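# Hang ball-filled shallow basket on stand peg by cord

## Task

Lift the shallow basket by its cord handle and hang it on the peg of the stand. It only counts if every ball is still inside the basket at the end.

## Robot and tools

Robot: two yam_ultra arms, left_arm and right_arm, each ending in a parallel two-finger gripper with a wrist camera. Calibrated bases in the scene frame: left_arm at (-0.049, +0.296, +0.005) m, right_arm at (-0.007, -0.370, +0.045) m, both turned slightly about z. A two-camera stand is bolted behind the arms.

Frame: the scene frame has its origin at table-top height, halfway between the nominal bases. +z is up, +x points out over the table, and left_arm sits on the +y side (arm names do not match image sides). A gripper's fingers point along its own +z and open and close along its y. end_effector_position is the spot between the finger pads, roughly 1 cm back from the tips. Reported poses can be off by a few centimetres, worse at long reach, and an arm may rest a few centimetres short of its command because of friction and weight.

Row layout (shared by execute_actions and move): 14 numbers, each in [-1, 1]: dx, dy, dz, rx, ry, rz, opening for left_arm, then the same seven for right_arm. Always send all 14, even when one arm is idle. dx..rz are offsets, not poses: they are measured along the scene axes from that arm's Hand target as it stood when the action or move began, with rotation about the hand's own position. 1.0 equals 0.6 m of travel or 180 degrees; rx, ry, rz form one rotation vector. Offsets do not accumulate within a call, but sending the same offset in a later call moves the hand further. Six zeros re-request the current Hand target. Opening is absolute: +1 fully open (0.094 m), -1 closed. A 0 there is a real command, so repeat the current opening to leave a gripper alone. Orientation is clipped each step to within 40 degrees of the measured one.

execute_actions(actions, cameras): actions is a list of actions; each action is up to 15 rows, one per 1/30 s step, and a short action keeps its final row for the remaining steps. Every row counts from the action's start pose. An empty list returns the current state plus images from all cameras. cameras lists names (cam_high, cam_low, cam_left_wrist, cam_right_wrist, or "all"); an unknown name voids the call.

move(target, speed, blend, opening_speed, grip_force, blocking, cameras): drives each gripper in a straight line toward the offset in target, which is one 14-number row or a list of up to 15 rows, all measured from the same starting Hand targets. speed is the path top speed in m/s (0.002 to 2.9, default 0.25; rotation up to twice that in rad/s), one value or one per target. blend, in metres, rounds corners between list targets; 0 makes it stop at each. opening_speed is how fast the commanded opening changes per second on the -1..+1 scale (0.2 or more); use it to close gently. grip_force sets the per-pad force limit in newtons, 10 to 50, one value or one per arm; it persists, and lower values close slowly. blocking=false returns after about 0.5 s while motion continues. Paths do not avoid obstacles or the other arm; faster moves lag, stray and hit harder. Do not route a path near an arm's own base.

wait(seconds 0 to 10): lets the scene run holding the last commands. stop(): brakes a running move. zoom_image(camera, region [x0, y0, x1, y1] in pixels, max 504 by 504): enlarges part of that camera's latest image. read_manual: only licence texts. finished_scene(scene): ends the scene for good; the basket must stay hung with all balls inside without the robot touching it.

Results: each arm's end_effector_position (m) and end_effector_quat_wxyz in the scene frame; Hand target, the pose later offsets count from; grip_measured, measured opening on the command scale (reads a little wide when empty, narrower than a hard part when squeezed); Joint positions (last value is opening in metres); Joint velocities (may read "within noise"); Joint torques (include the arm's own weight; joints 1 to 3 wrap at ±28 N m); Tool commands; motor temperatures; and, for execute_actions, hand positions at some steps. A move adds a "move:" line with its ending (done, off_target, moving, held, fault) and limits (paced means clipped, held means steps withheld). done means at rest within 10 mm and 2 degrees; neither done nor off_target tells you about contact. MOTOR HOT appears at 75 °C; at 90 °C an OVER-TEMPERATURE FAULT folds that arm away for the rest of the scene. Avoid long holds of loads, stretched-out poses and pressing at unreachable targets.

Cameras: cam_high, cam_low and the two wrist cameras, each 896x504.

Avoid: tilting the basket so balls roll out, dropping it or releasing it while it still moves, anything leaving the table or being set down off it, slamming into the stand, table or heavy items, grippers, housings or wrist cameras meeting each other (the clearance check does not guard these), one gripper closing on the other's fingers, strain on camera cables, and arms pressing on after contact; to end a press, command the target back past the gripper. Objects may occasionally get a brief push from outside.

Each tool is called after "Emit:" by a JSON object that holds its "op" and its "data".

## Session

Emit:
{"op": "execute_actions", "data": {"actions": []}}

Emit:
{"op": "zoom_image", "data": {"camera": "cam_high", "region": [330, 80, 630, 330]}}

Scene clock: 0.00 s.
left_arm: end_effector_position=(+0.3340, +0.2231, +0.1489) grip_measured=+1.000 end_effector_quat_wxyz=(+0.699, -0.011, +0.712, +0.060) | right_arm: end_effector_position=(+0.3393, -0.3940, +0.1318) grip_measured=+1.000 end_effector_quat_wxyz=(+0.618, +0.047, +0.784, -0.031)
Joint positions: left_arm=[-0.404 1.701 0.292 1.391 -0.526 0.061 0.094] | right_arm=[-0.021 1.56 0.1 1.222 0.076 0.029 0.094]
Joint velocities: within noise
Joint torques (N m): no reading
Motor temperatures (°C): left_arm=[28 25 30 29 25 24 23] | right_arm=[26 22 33 26 24 23 24]
Heat: left arm: 30 °C; right arm: 33 °C.
Hand target: left_arm +0.3354, +0.2226, +0.1569; +0.708, -0.016, +0.704, +0.056 | right_arm +0.3410, -0.3941, +0.1353; +0.622, +0.048, +0.781, -0.031
Tool commands: left_gripper/opening=+1.0 right_gripper/opening=+1.0

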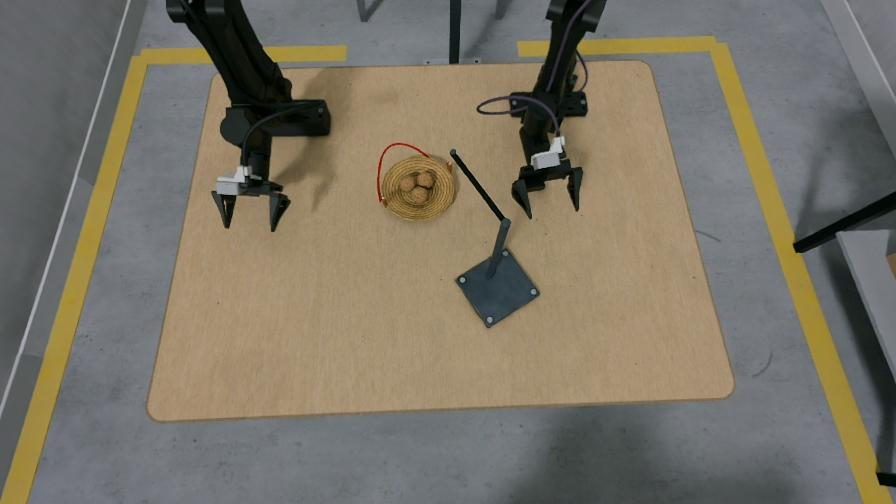

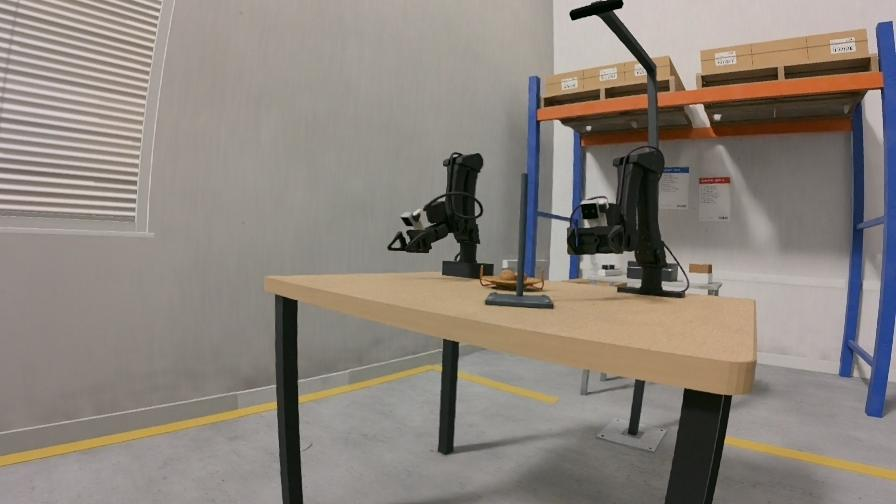

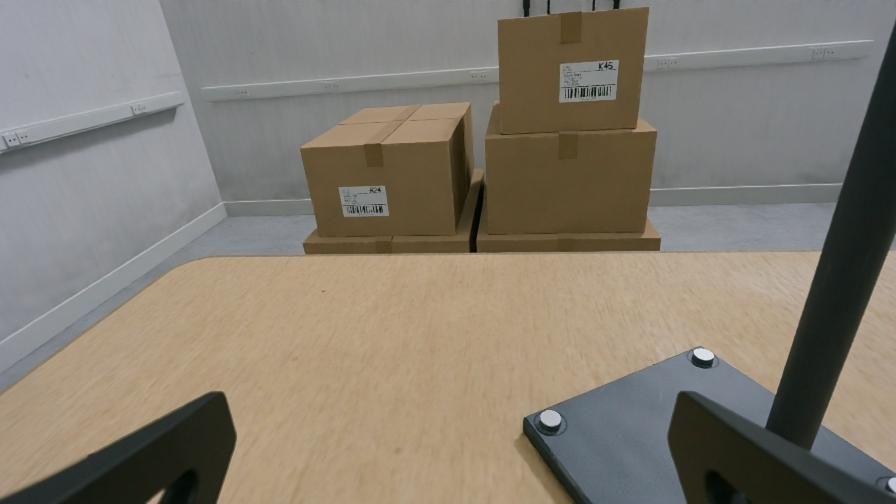

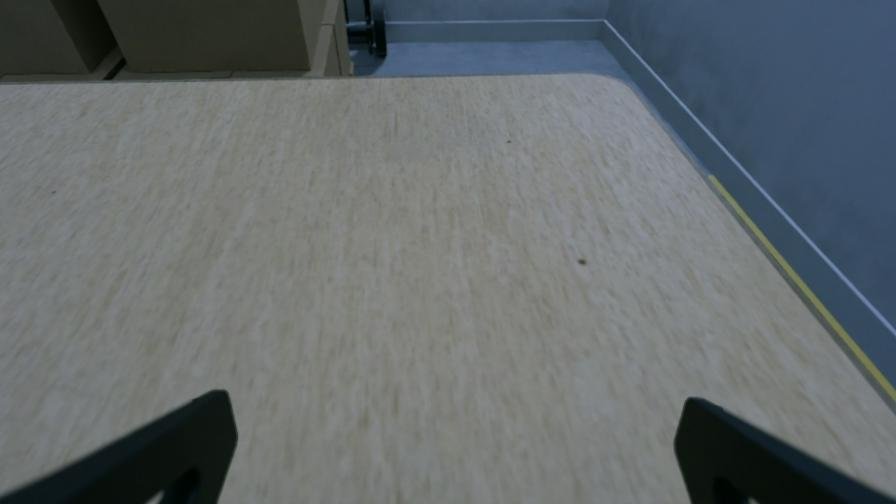

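Scaled by 1.680 from the camera's 896x504 image, which has a finer 1280x720 frame.

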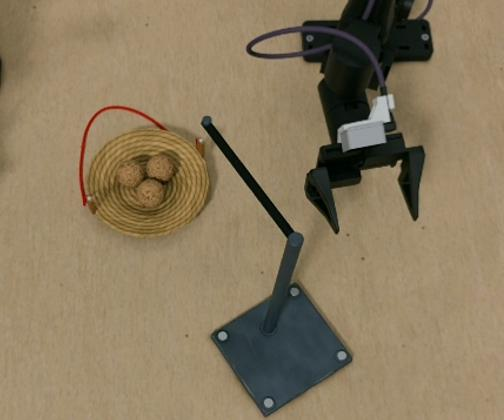

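Emit:
{"op": "move", "data": {"target": [[-0.359,-0.121,0.072,0.1995,0.3346,-0.3737,0,0,0,0,0,0,0,1],[-0.476,-0.521,-0.02,0.1995,0.3346,-0.3737,0,0,0,0,0,0,0,1]], "blend": [0.04,0], "cameras": ["cam_high","cam_left_wrist"]}}

Scene clock: 15.00 s.
left_arm: end_effector_position=(+0.0463, -0.0762, +0.1326) grip_measured=+0.001 end_effector_quat_wxyz=(+0.152, +0.583, +0.790, -0.114) | right_arm: end_effector_position=(+0.3393, -0.3940, +0.1318) grip_measured=+1.000 end_effector_quat_wxyz=(+0.618, +0.047, +0.784, -0.031)
Joint positions: left_arm=[-1.31 1.645 1.32 -0.863 -0.019 -0.056 0.047] | right_arm=[-0.021 1.56 0.1 1.222 0.076 0.029 0.094]
Joint torques (N m): left_arm=[-0.44 -7.05 10.44 1.09 -0.13 -0.11] | right_arm=[-0.02 -3.62 3.08 1.66 0.03 -0.04]
Heat: left arm: 32 °C; right arm: 34 °C.
Hand target: left_arm +0.0499, -0.0900, +0.1449; +0.174, +0.577, +0.788, -0.128 | right_arm +0.3410, -0.3941, +0.1353; +0.622, +0.048, +0.781, -0.031
Off the commanded pose: left_arm 0.019 m, 3 deg | right_arm 0.004 m, 1 deg.
move: off_target (left_arm)
Images, in order (width x height): cam_high 896x504, cam_left_wrist 896x504.

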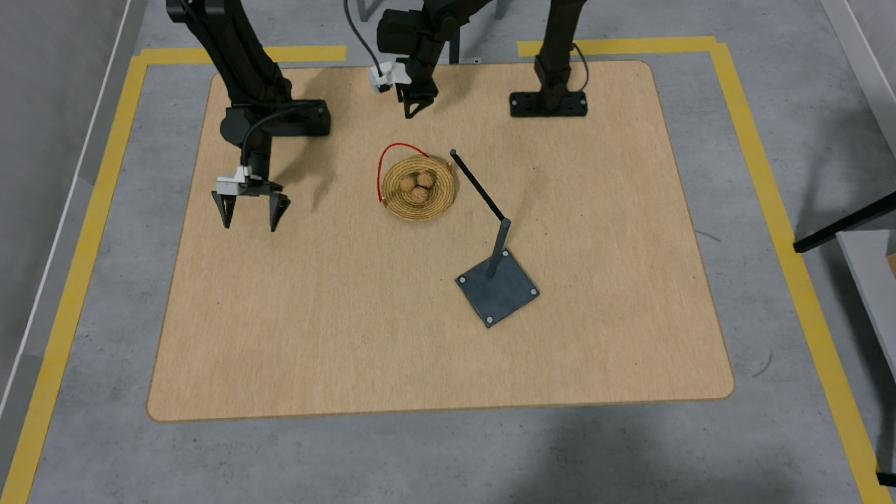

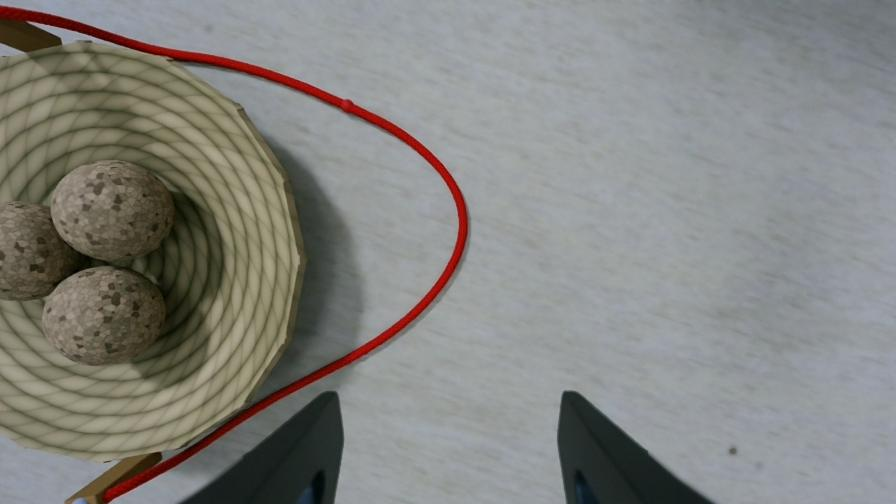

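Emit:
{"op": "move", "data": {"target": [0.010,-0.083,-0.1915,0,0,0,0,0,0,0,0,0,0,1], "speed": 0.12, "cameras": ["cam_left_wrist"]}}

Scene clock: 26.90 s.
left_arm: end_effector_position=(+0.0567, -0.1343, +0.0302) grip_measured=+0.001 end_effector_quat_wxyz=(+0.165, +0.579, +0.789, -0.124) | right_arm: end_effector_position=(+0.3393, -0.3940, +0.1318) grip_measured=+1.000 end_effector_quat_wxyz=(+0.618, +0.047, +0.784, -0.031)
Joint positions: left_arm=[-1.321 1.941 1.251 -0.467 -0.026 -0.071 0.047] | right_arm=[-0.021 1.56 0.1 1.222 0.076 0.029 0.094]
Joint torques (N m): left_arm=[-0.85 -9.11 6.45 1.17 -0.14 -0.11] | right_arm=[0.02 -3.64 3.08 1.67 0.02 -0.03]
Heat: left arm: 34 °C; right arm: 34 °C.
Hand target: left_arm +0.0559, -0.1398, +0.0300; +0.174, +0.577, +0.788, -0.128 | right_arm +0.3410, -0.3941, +0.1353; +0.622, +0.048, +0.781, -0.031
Off the commanded pose: left_arm 0.006 m, 1 deg | right_arm 0.004 m, 1 deg.
move: done
Images, in order (width x height): cam_left_wrist 896x504.

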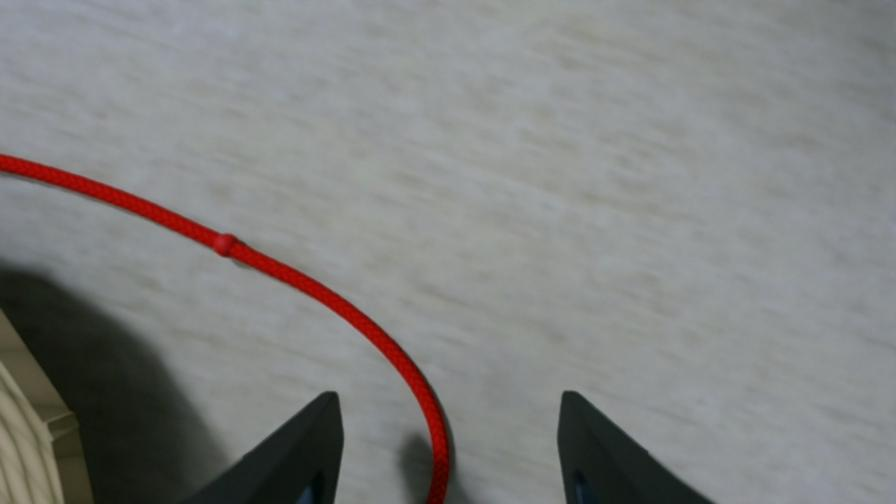

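Emit:
{"op": "move", "data": {"target": [[0,0,-0.031,0,0,0,0,0,0,0,0,0,0,1],[0,0,-0.031,0,0,0,-1,0,0,0,0,0,0,1]], "speed": 0.04, "opening_speed": 0.7, "cameras": ["cam_left_wrist","cam_high"]}}

Scene clock: 32.00 s.
left_arm: end_effector_position=(+0.0573, -0.1366, +0.0149) grip_measured=-0.983 end_effector_quat_wxyz=(+0.169, +0.578, +0.788, -0.127) | right_arm: end_effector_position=(+0.3393, -0.3940, +0.1318) grip_measured=+1.000 end_effector_quat_wxyz=(+0.618, +0.047, +0.784, -0.031)
Joint positions: left_arm=[-1.321 1.97 1.218 -0.395 -0.027 -0.071 0.001] | right_arm=[-0.021 1.56 0.1 1.222 0.076 0.029 0.094]
Joint torques (N m): left_arm=[-0.84 -8.83 5.98 1.15 -0.14 -0.08] | right_arm=[-0.05 -3.6 3.06 1.67 0.03 -0.02]
Heat: left arm: 33 °C; right arm: 34 °C.
Hand target: left_arm +0.0559, -0.1398, +0.0114; +0.174, +0.577, +0.788, -0.128 | right_arm +0.3410, -0.3941, +0.1353; +0.622, +0.048, +0.781, -0.031
Off the commanded pose: left_arm 0.005 m, 1 deg | right_arm 0.004 m, 1 deg.
move: done
Images, in order (width x height): cam_high 896x504, cam_left_wrist 896x504.

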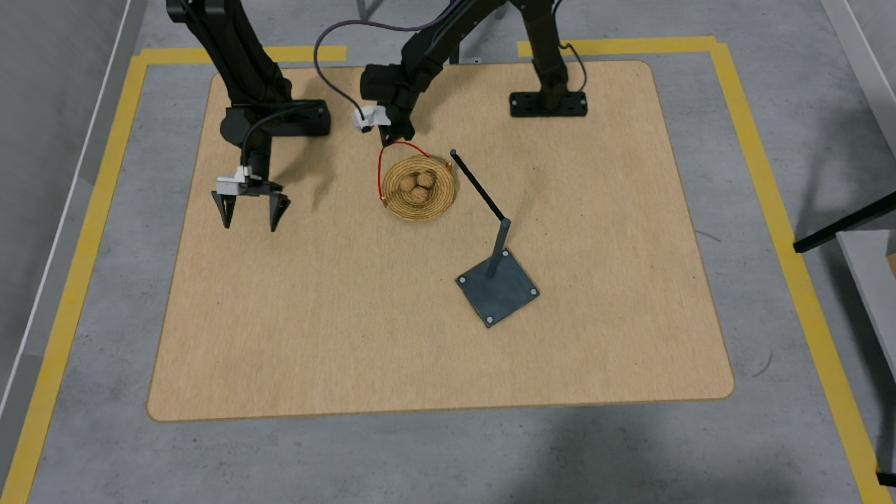

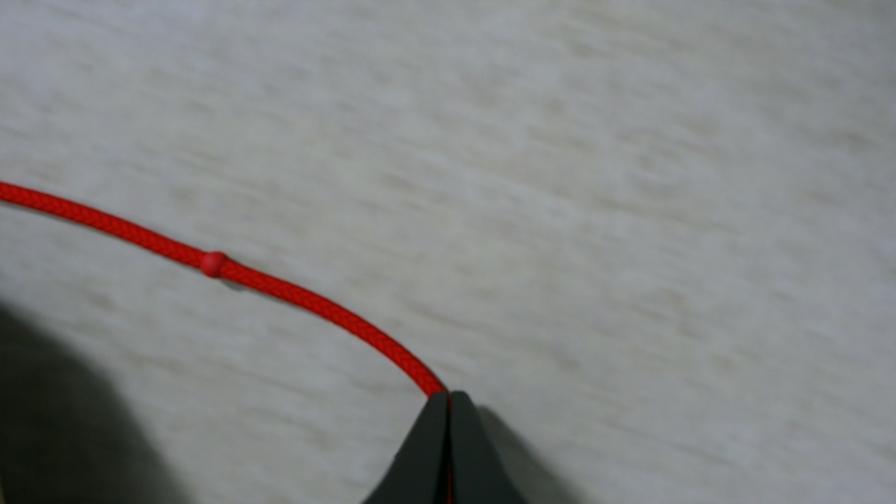

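Emit:
{"op": "move", "data": {"target": [[0.083,0.033,0.225,0,0,0,-1,0,0,0,0,0,0,1],[0.167,0.07,0.30,0,0,0,-1,0,0,0,0,0,0,1],[0.238,0.103,0.325,0,0,0,-1,0,0,0,0,0,0,1],[0.24,0.075,0.45,0,0,0,-1,0,0,0,0,0,0,1]], "speed": 0.08, "blend": [0.02,0.02,0.015,0], "cameras": ["cam_high"]}}

Emit:
{"op": "move", "data": {"target": [0,0,0.297,-0.1485,-0.0776,0.1097,-1,0,0,0,0,0,0,1], "speed": 0.09, "cameras": ["all"]}}

Scene clock: 46.03 s.
left_arm: end_effector_position=(+0.2028, -0.0877, +0.2769) grip_measured=-0.984 end_effector_quat_wxyz=(+0.180, +0.573, +0.790, -0.124) | right_arm: end_effector_position=(+0.3393, -0.3940, +0.1318) grip_measured=+1.000 end_effector_quat_wxyz=(+0.618, +0.047, +0.784, -0.031)
Joint positions: left_arm=[-0.923 2.121 2.546 -1.573 0.121 0.285 0.001] | right_arm=[-0.021 1.56 0.1 1.222 0.076 0.029 0.094]
Joint torques (N m): left_arm=[-1.09 -9.35 8.53 0.93 0.11 -0.09] | right_arm=[0.01 -3.67 3.08 1.68 0.03 -0.04]
Heat: left arm: 33 °C; right arm: 34 °C.
Hand target: left_arm +0.1998, -0.0948, +0.2813; +0.174, +0.577, +0.788, -0.128 | right_arm +0.3410, -0.3941, +0.1353; +0.622, +0.048, +0.781, -0.031
Off the commanded pose: left_arm 0.009 m, 1 deg | right_arm 0.004 m, 1 deg.
joint read past its limit (left arm) — joint 4 (wrist pitch), lower limit.
joint sent to its limit (left arm) — joint 4 (wrist pitch), lower limit. The joint targets still meet the commanded pose.
move: done
Images, in order (width x height): cam_high 896x504.

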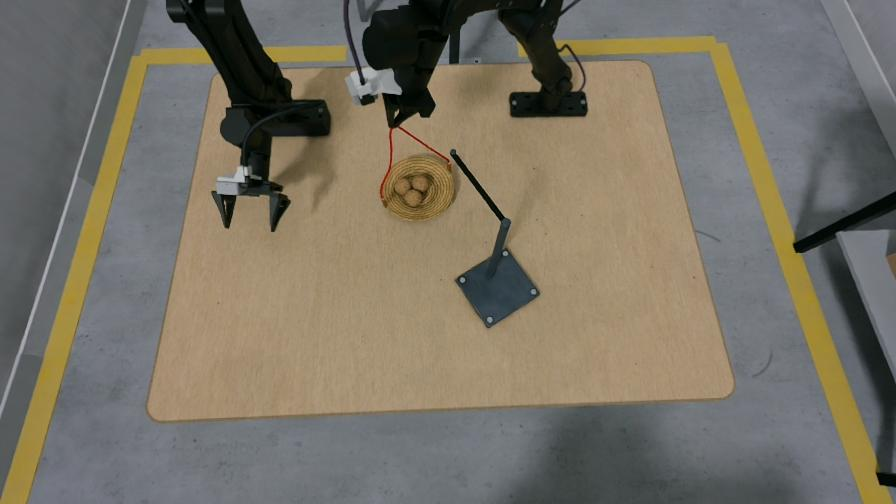

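Scene clock: 50.20 s.
left_arm: end_effector_position=(+0.2036, -0.0978, +0.4183) grip_measured=-0.984 end_effector_quat_wxyz=(+0.393, +0.403, +0.804, -0.191) | right_arm: end_effector_position=(+0.3393, -0.3940, +0.1318) grip_measured=+1.000 end_effector_quat_wxyz=(+0.618, +0.047, +0.784, -0.031)
Joint positions: left_arm=[-1.018 2.05 2.838 -1.458 -0.097 -0.064 0.001] | right_arm=[-0.021 1.56 0.1 1.222 0.076 0.029 0.094]
Joint torques (N m): left_arm=[-0.92 -12.45 7.45 2.08 -0.19 -0.11] | right_arm=[-0.02 -3.62 3 1.66 0.02 -0.04]
Heat: left arm: 33 °C; right arm: 34 °C.
Hand target: left_arm +0.1998, -0.0947, +0.4598; +0.414, +0.390, +0.796, -0.204 | right_arm +0.3410, -0.3941, +0.1353; +0.622, +0.048, +0.781, -0.031
Off the commanded pose: left_arm 0.041 m, 3 deg | right_arm 0.004 m, 1 deg.
elbow stopped short (left arm): the move would have taken joint 3 (elbow) straighter than the controller allows.
move: off_target (left_arm)

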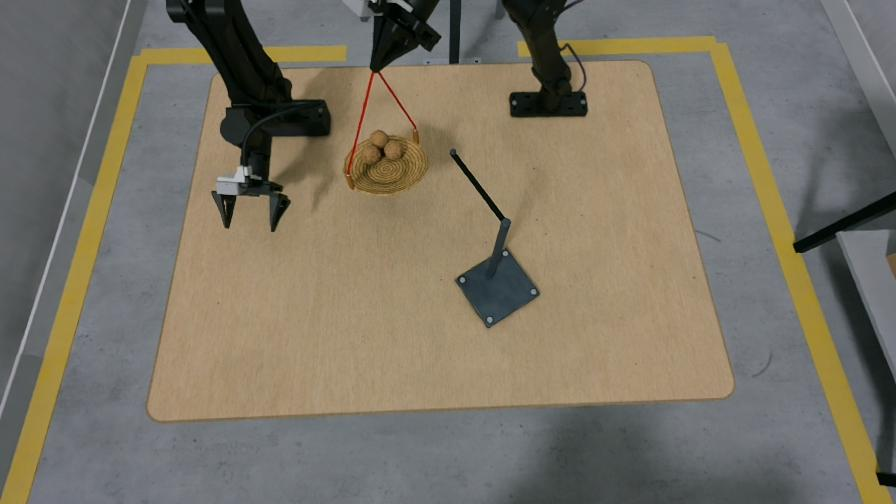

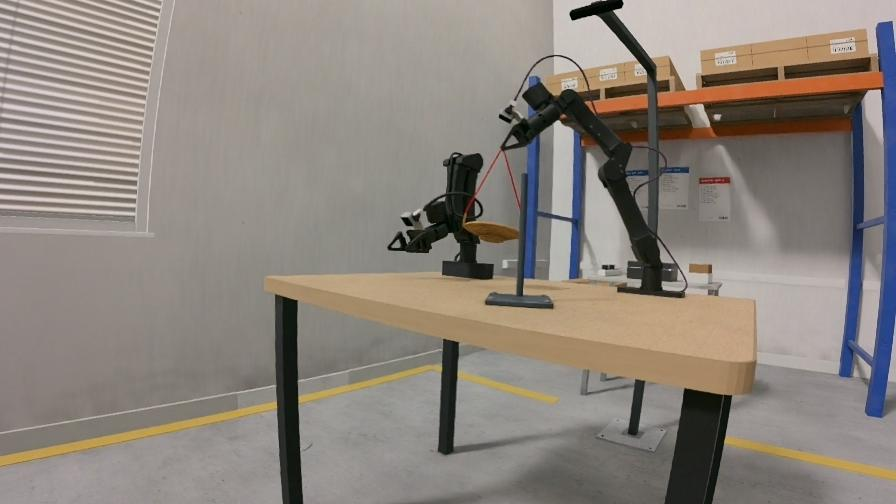

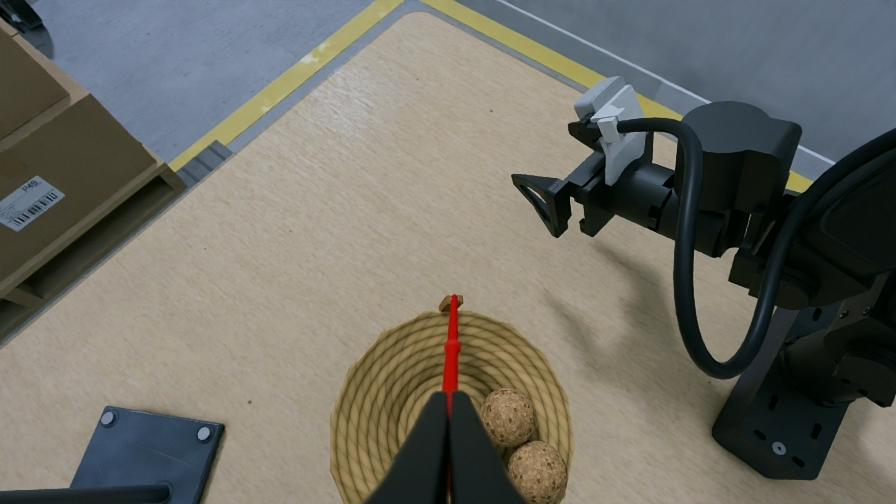

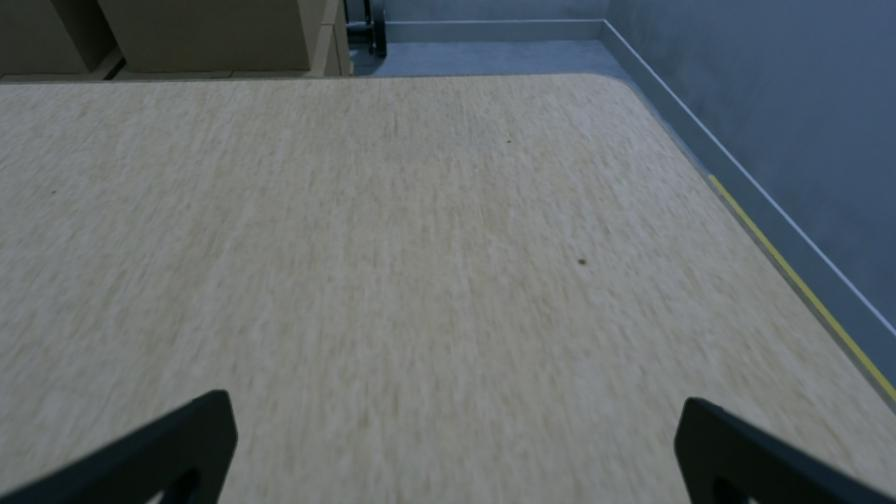

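Emit:
{"op": "move", "data": {"target": [0.075,0.105,-0.03,0,0,0,-1,0,0,0,0,0,0,1], "speed": 0.06, "cameras": ["all"]}}

Scene clock: 54.70 s.
left_arm: end_effector_position=(+0.2467, -0.0351, +0.4112) grip_measured=-0.984 end_effector_quat_wxyz=(+0.371, +0.396, +0.819, -0.185) | right_arm: end_effector_position=(+0.3393, -0.3940, +0.1318) grip_measured=+1.000 end_effector_quat_wxyz=(+0.618, +0.047, +0.784, -0.031)
Joint positions: left_arm=[-0.792 1.904 2.6 -1.415 0.076 0.053 0.001] | right_arm=[-0.021 1.56 0.1 1.222 0.076 0.029 0.094]
Joint torques (N m): left_arm=[0.5 -11.88 5.04 2.03 0.1 0.05] | right_arm=[-0.02 -3.64 3.07 1.67 0.02 -0.02]
Heat: left arm: 33 °C; right arm: 34 °C.
Hand target: left_arm +0.2449, -0.0317, +0.4416; +0.414, +0.390, +0.797, -0.204 | right_arm +0.3410, -0.3941, +0.1353; +0.622, +0.048, +0.781, -0.031
Off the commanded pose: left_arm 0.031 m, 6 deg | right_arm 0.004 m, 1 deg.
move: off_target (left_arm)

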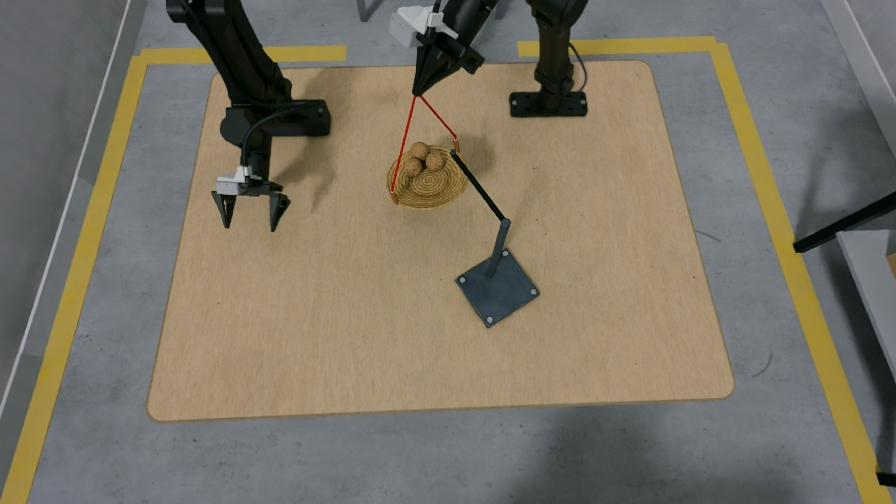

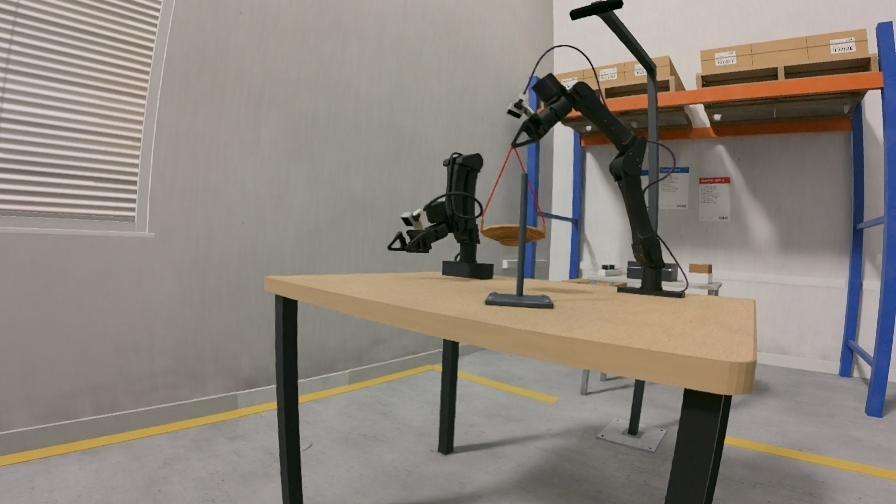

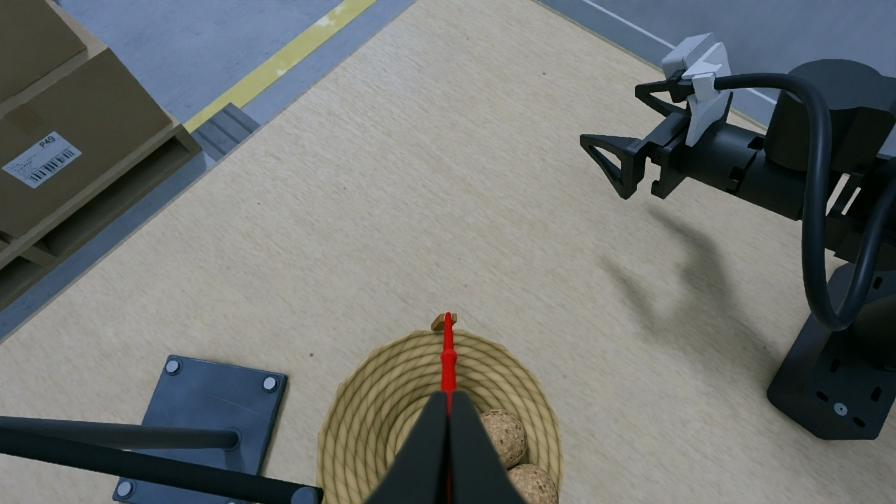

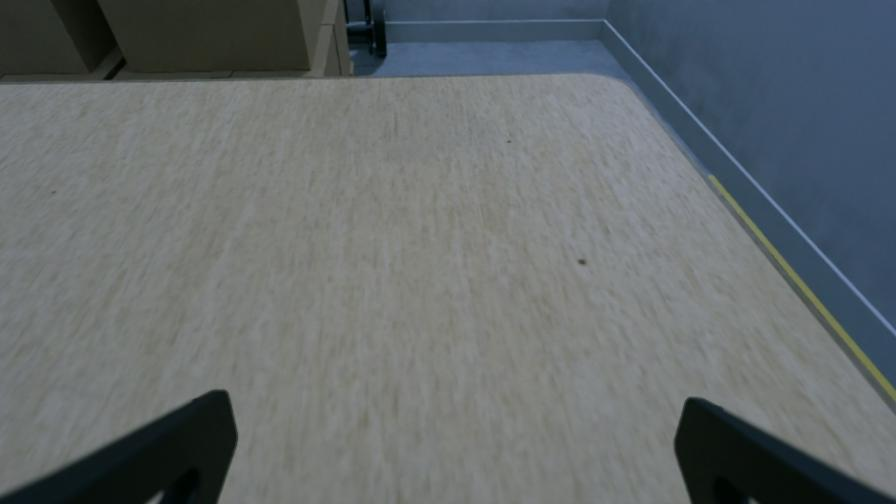

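Emit:
{"op": "move", "data": {"target": [[-0.015,0.028,0,0,0,0,-1,0,0,0,0,0,0,1],[0.132,0.1195,-0.025,0,0,0,-1,0,0,0,0,0,0,1]], "speed": 0.06, "blend": [0.01,0], "cameras": ["all"]}}

Emit:
{"op": "zoom_image", "data": {"camera": "cam_high", "region": [390, 80, 550, 260]}}

Scene clock: 69.37 s.
left_arm: end_effector_position=(+0.3212, +0.0428, +0.4112) grip_measured=-0.984 end_effector_quat_wxyz=(+0.390, +0.386, +0.813, -0.197) | right_arm: end_effector_position=(+0.3393, -0.3940, +0.1318) grip_measured=+1.000 end_effector_quat_wxyz=(+0.618, +0.047, +0.784, -0.031)
Joint positions: left_arm=[-0.445 1.895 2.541 -1.362 0.345 0.262 0.001] | right_arm=[-0.021 1.56 0.1 1.222 0.076 0.029 0.094]
Joint torques (N m): left_arm=[0.43 -7.6 8.68 1.72 0.31 0.06] | right_arm=[-0.01 -3.63 3.11 1.66 0.03 -0.03]
Motor temperatures (°C): left_arm=[28 29 32 35 25 24 24] | right_arm=[26 22 34 29 24 23 24]
Heat: left arm: 35 °C; right arm: 34 °C.
Hand target: left_arm +0.3241, +0.0401, +0.4266; +0.414, +0.390, +0.797, -0.203 | right_arm +0.3410, -0.3941, +0.1353; +0.622, +0.048, +0.781, -0.031
Off the commanded pose: left_arm 0.016 m, 3 deg | right_arm 0.004 m, 1 deg.
move: off_target (left_arm); blend cut to 0.0087 m at target 1

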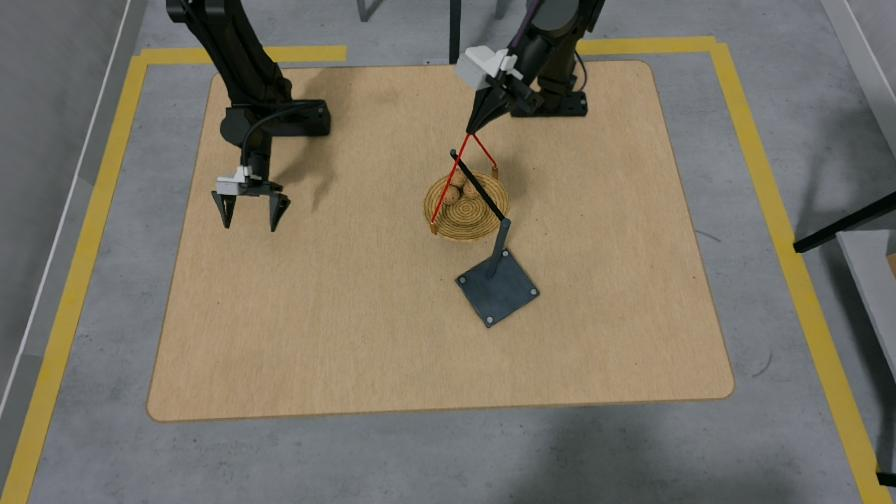

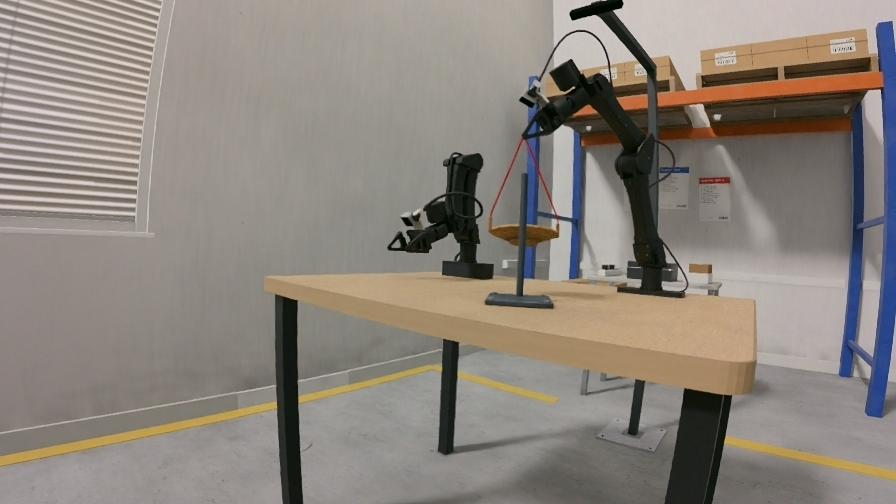

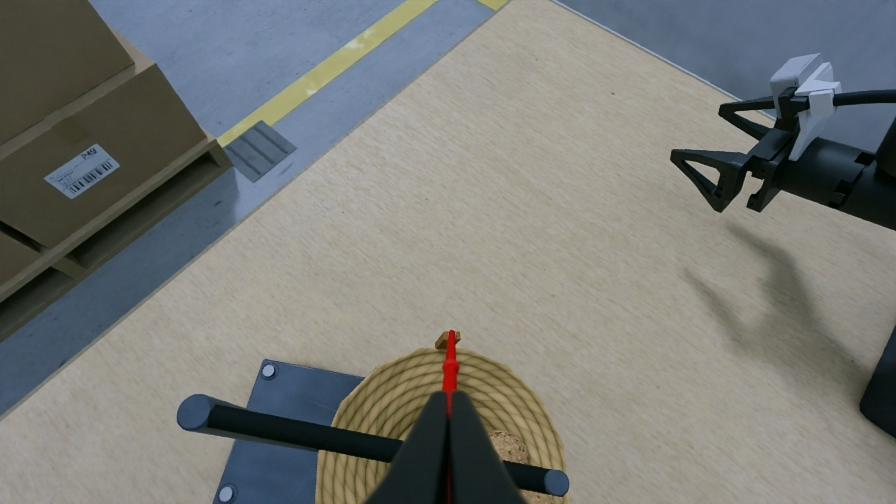

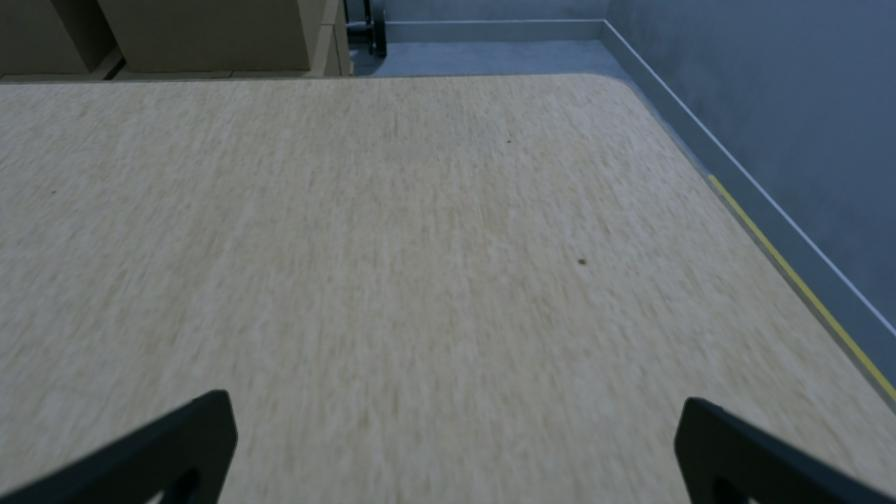

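Scaled by 2.800 from the camera's 896x504 image, which has a finer 1280x720 frame.

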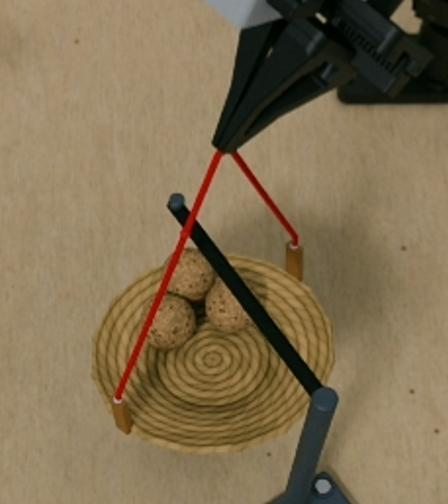

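Emit:
{"op": "move", "data": {"target": [0.006,0.005,-0.112,0,0,0,-1,0,0,0,0,0,0,1], "speed": 0.04, "cameras": ["all"]}}

Emit:
{"op": "zoom_image", "data": {"camera": "cam_high", "region": [430, 120, 530, 240]}}

Emit:
{"op": "zoom_image", "data": {"camera": "cam_low", "region": [470, 120, 580, 290]}}

Scene clock: 77.90 s.
left_arm: end_effector_position=(+0.3289, +0.0423, +0.3296) grip_measured=-0.984 end_effector_quat_wxyz=(+0.370, +0.387, +0.821, -0.196) | right_arm: end_effector_position=(+0.3393, -0.3940, +0.1318) grip_measured=+1.000 end_effector_quat_wxyz=(+0.618, +0.047, +0.784, -0.031)
Joint positions: left_arm=[-0.435 1.689 1.899 -0.974 0.353 0.273 0.001] | right_arm=[-0.021 1.56 0.1 1.222 0.076 0.029 0.094]
Joint torques (N m): left_arm=[0.66 -11.58 7.05 1.91 0.32 0.05] | right_arm=[-0.03 -3.62 3.04 1.66 0.03 -0.02]
Heat: left arm: 36 °C; right arm: 34 °C.
Hand target: left_arm +0.3277, +0.0431, +0.3594; +0.414, +0.390, +0.797, -0.203 | right_arm +0.3410, -0.3941, +0.1353; +0.622, +0.048, +0.781, -0.031
Off the commanded pose: left_arm 0.030 m, 6 deg | right_arm 0.004 m, 1 deg.
move: off_target (left_arm)

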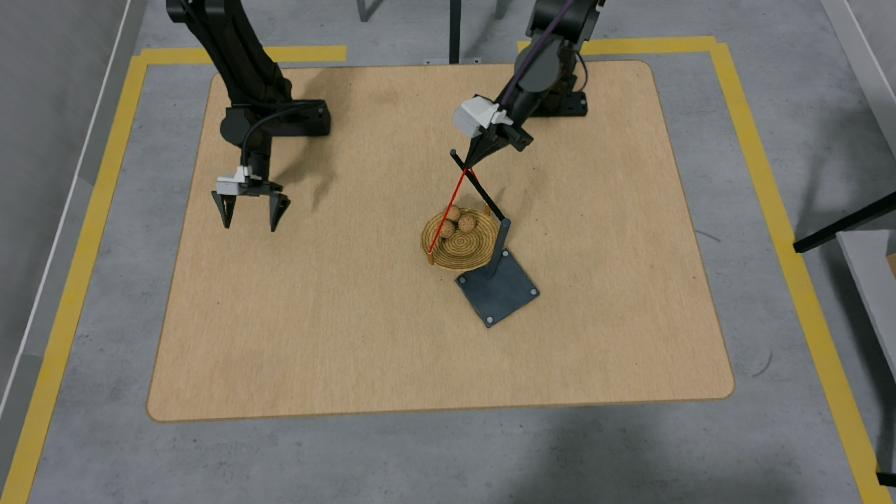

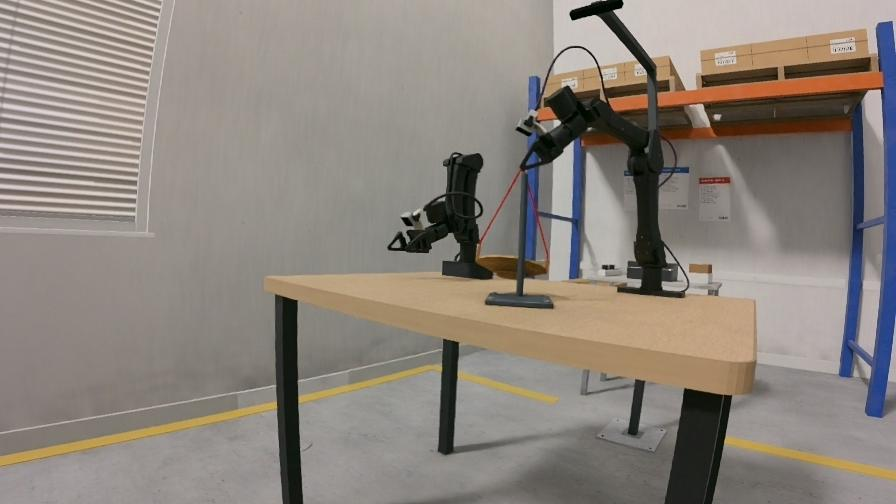

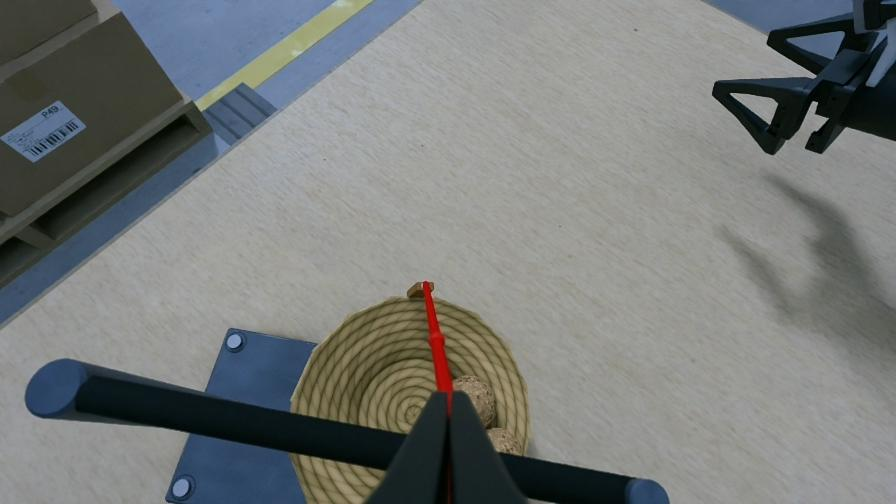

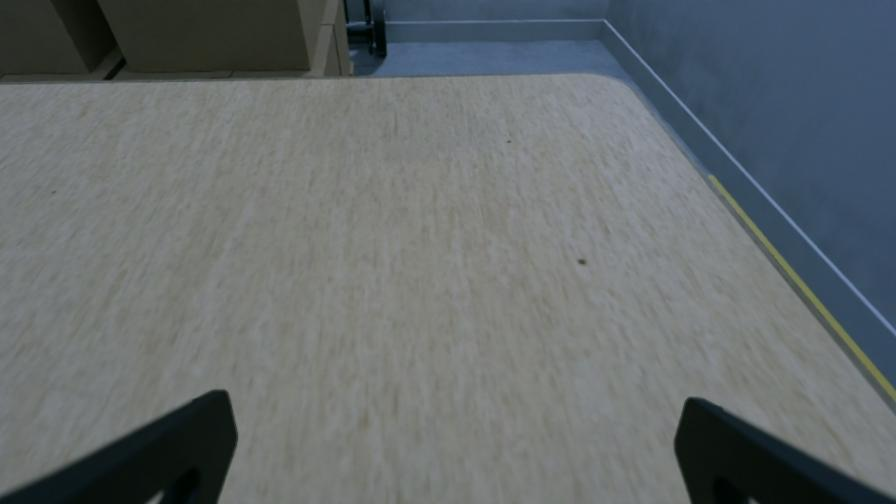

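Scaled by 4.200 from the camera's 896x504 image, which has a finer 1280x720 frame.

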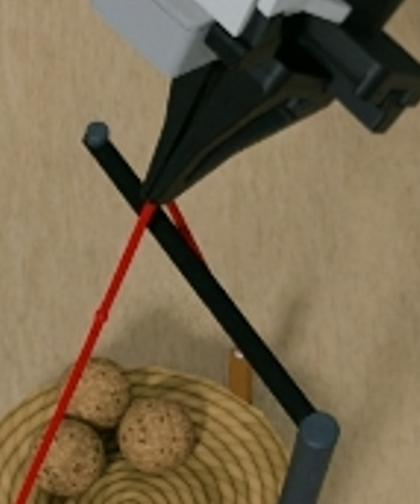

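Scaled by 2.965 from the camera's 896x504 image, which has a finer 1280x720 frame.

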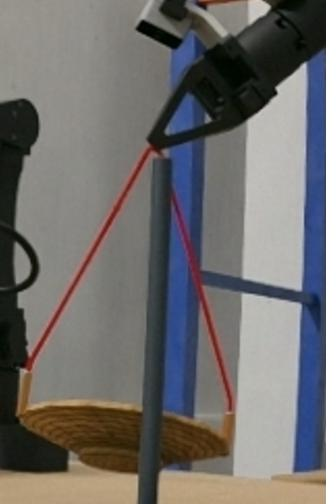

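Emit:
{"op": "move", "data": {"target": [0,0,-0.035,0,0,0,-1,0,0,0,0,0,0,1], "speed": 0.03, "cameras": ["all"]}}

Emit:
{"op": "zoom_image", "data": {"camera": "cam_low", "region": [470, 120, 580, 290]}}

Emit:
{"op": "zoom_image", "data": {"camera": "cam_high", "region": [430, 120, 530, 240]}}

Scene clock: 83.50 s.
left_arm: end_effector_position=(+0.3268, +0.0433, +0.3096) grip_measured=-0.984 end_effector_quat_wxyz=(+0.370, +0.387, +0.821, -0.196) | right_arm: end_effector_position=(+0.3393, -0.3940, +0.1318) grip_measured=+1.000 end_effector_quat_wxyz=(+0.618, +0.047, +0.784, -0.031)
Joint positions: left_arm=[-0.435 1.648 1.769 -0.886 0.354 0.274 0.001] | right_arm=[-0.021 1.56 0.1 1.222 0.076 0.029 0.094]
Joint torques (N m): left_arm=[0.72 -11.22 7.1 1.99 0.32 0.05] | right_arm=[-0.01 -3.64 3.08 1.66 0.03 -0.04]
Heat: left arm: 36 °C; right arm: 33 °C.
Hand target: left_arm +0.3277, +0.0431, +0.3386; +0.414, +0.390, +0.797, -0.204 | right_arm +0.3410, -0.3941, +0.1353; +0.622, +0.048, +0.781, -0.031
Off the commanded pose: left_arm 0.029 m, 6 deg | right_arm 0.004 m, 1 deg.
move: off_target (left_arm)

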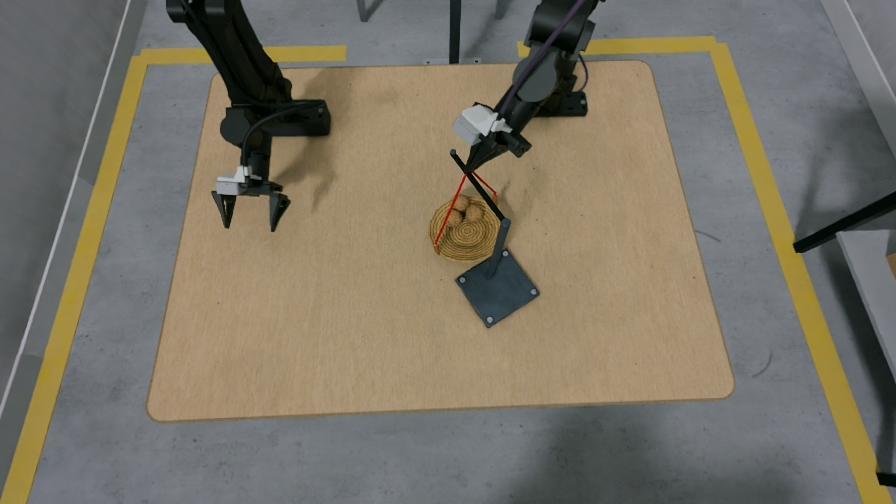

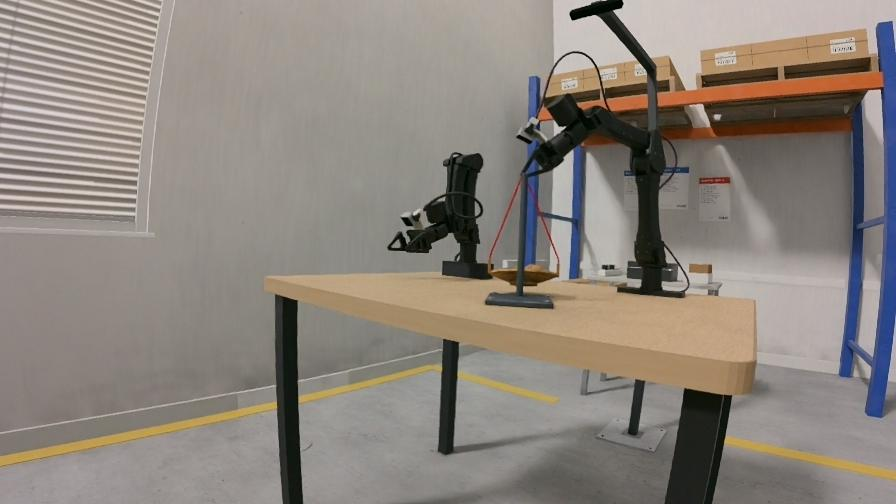

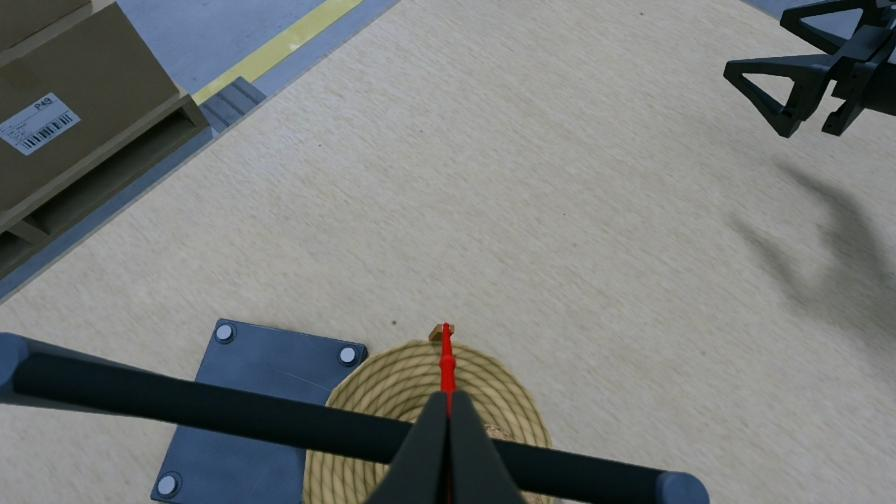

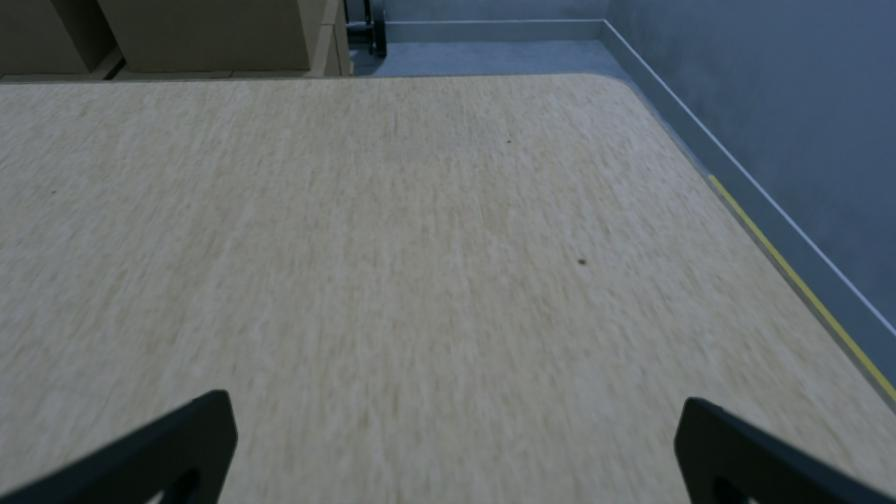

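Scaled by 2.965 from the camera's 896x504 image, which has a finer 1280x720 frame.

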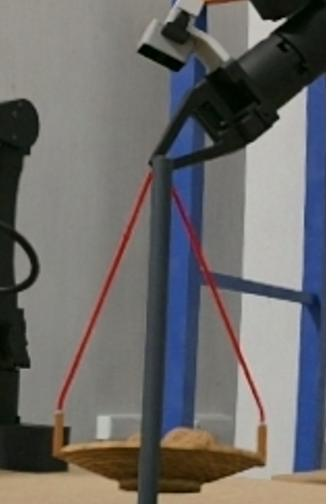

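Scaled by 4.200 from the camera's 896x504 image, which has a finer 1280x720 frame.

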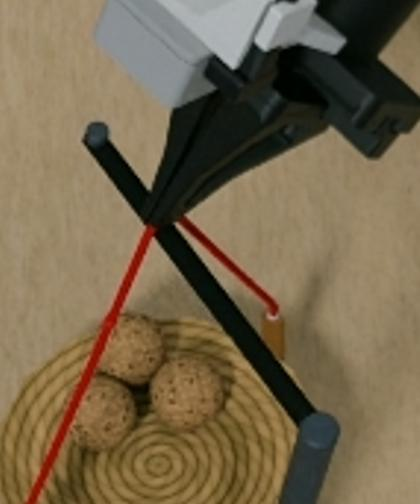

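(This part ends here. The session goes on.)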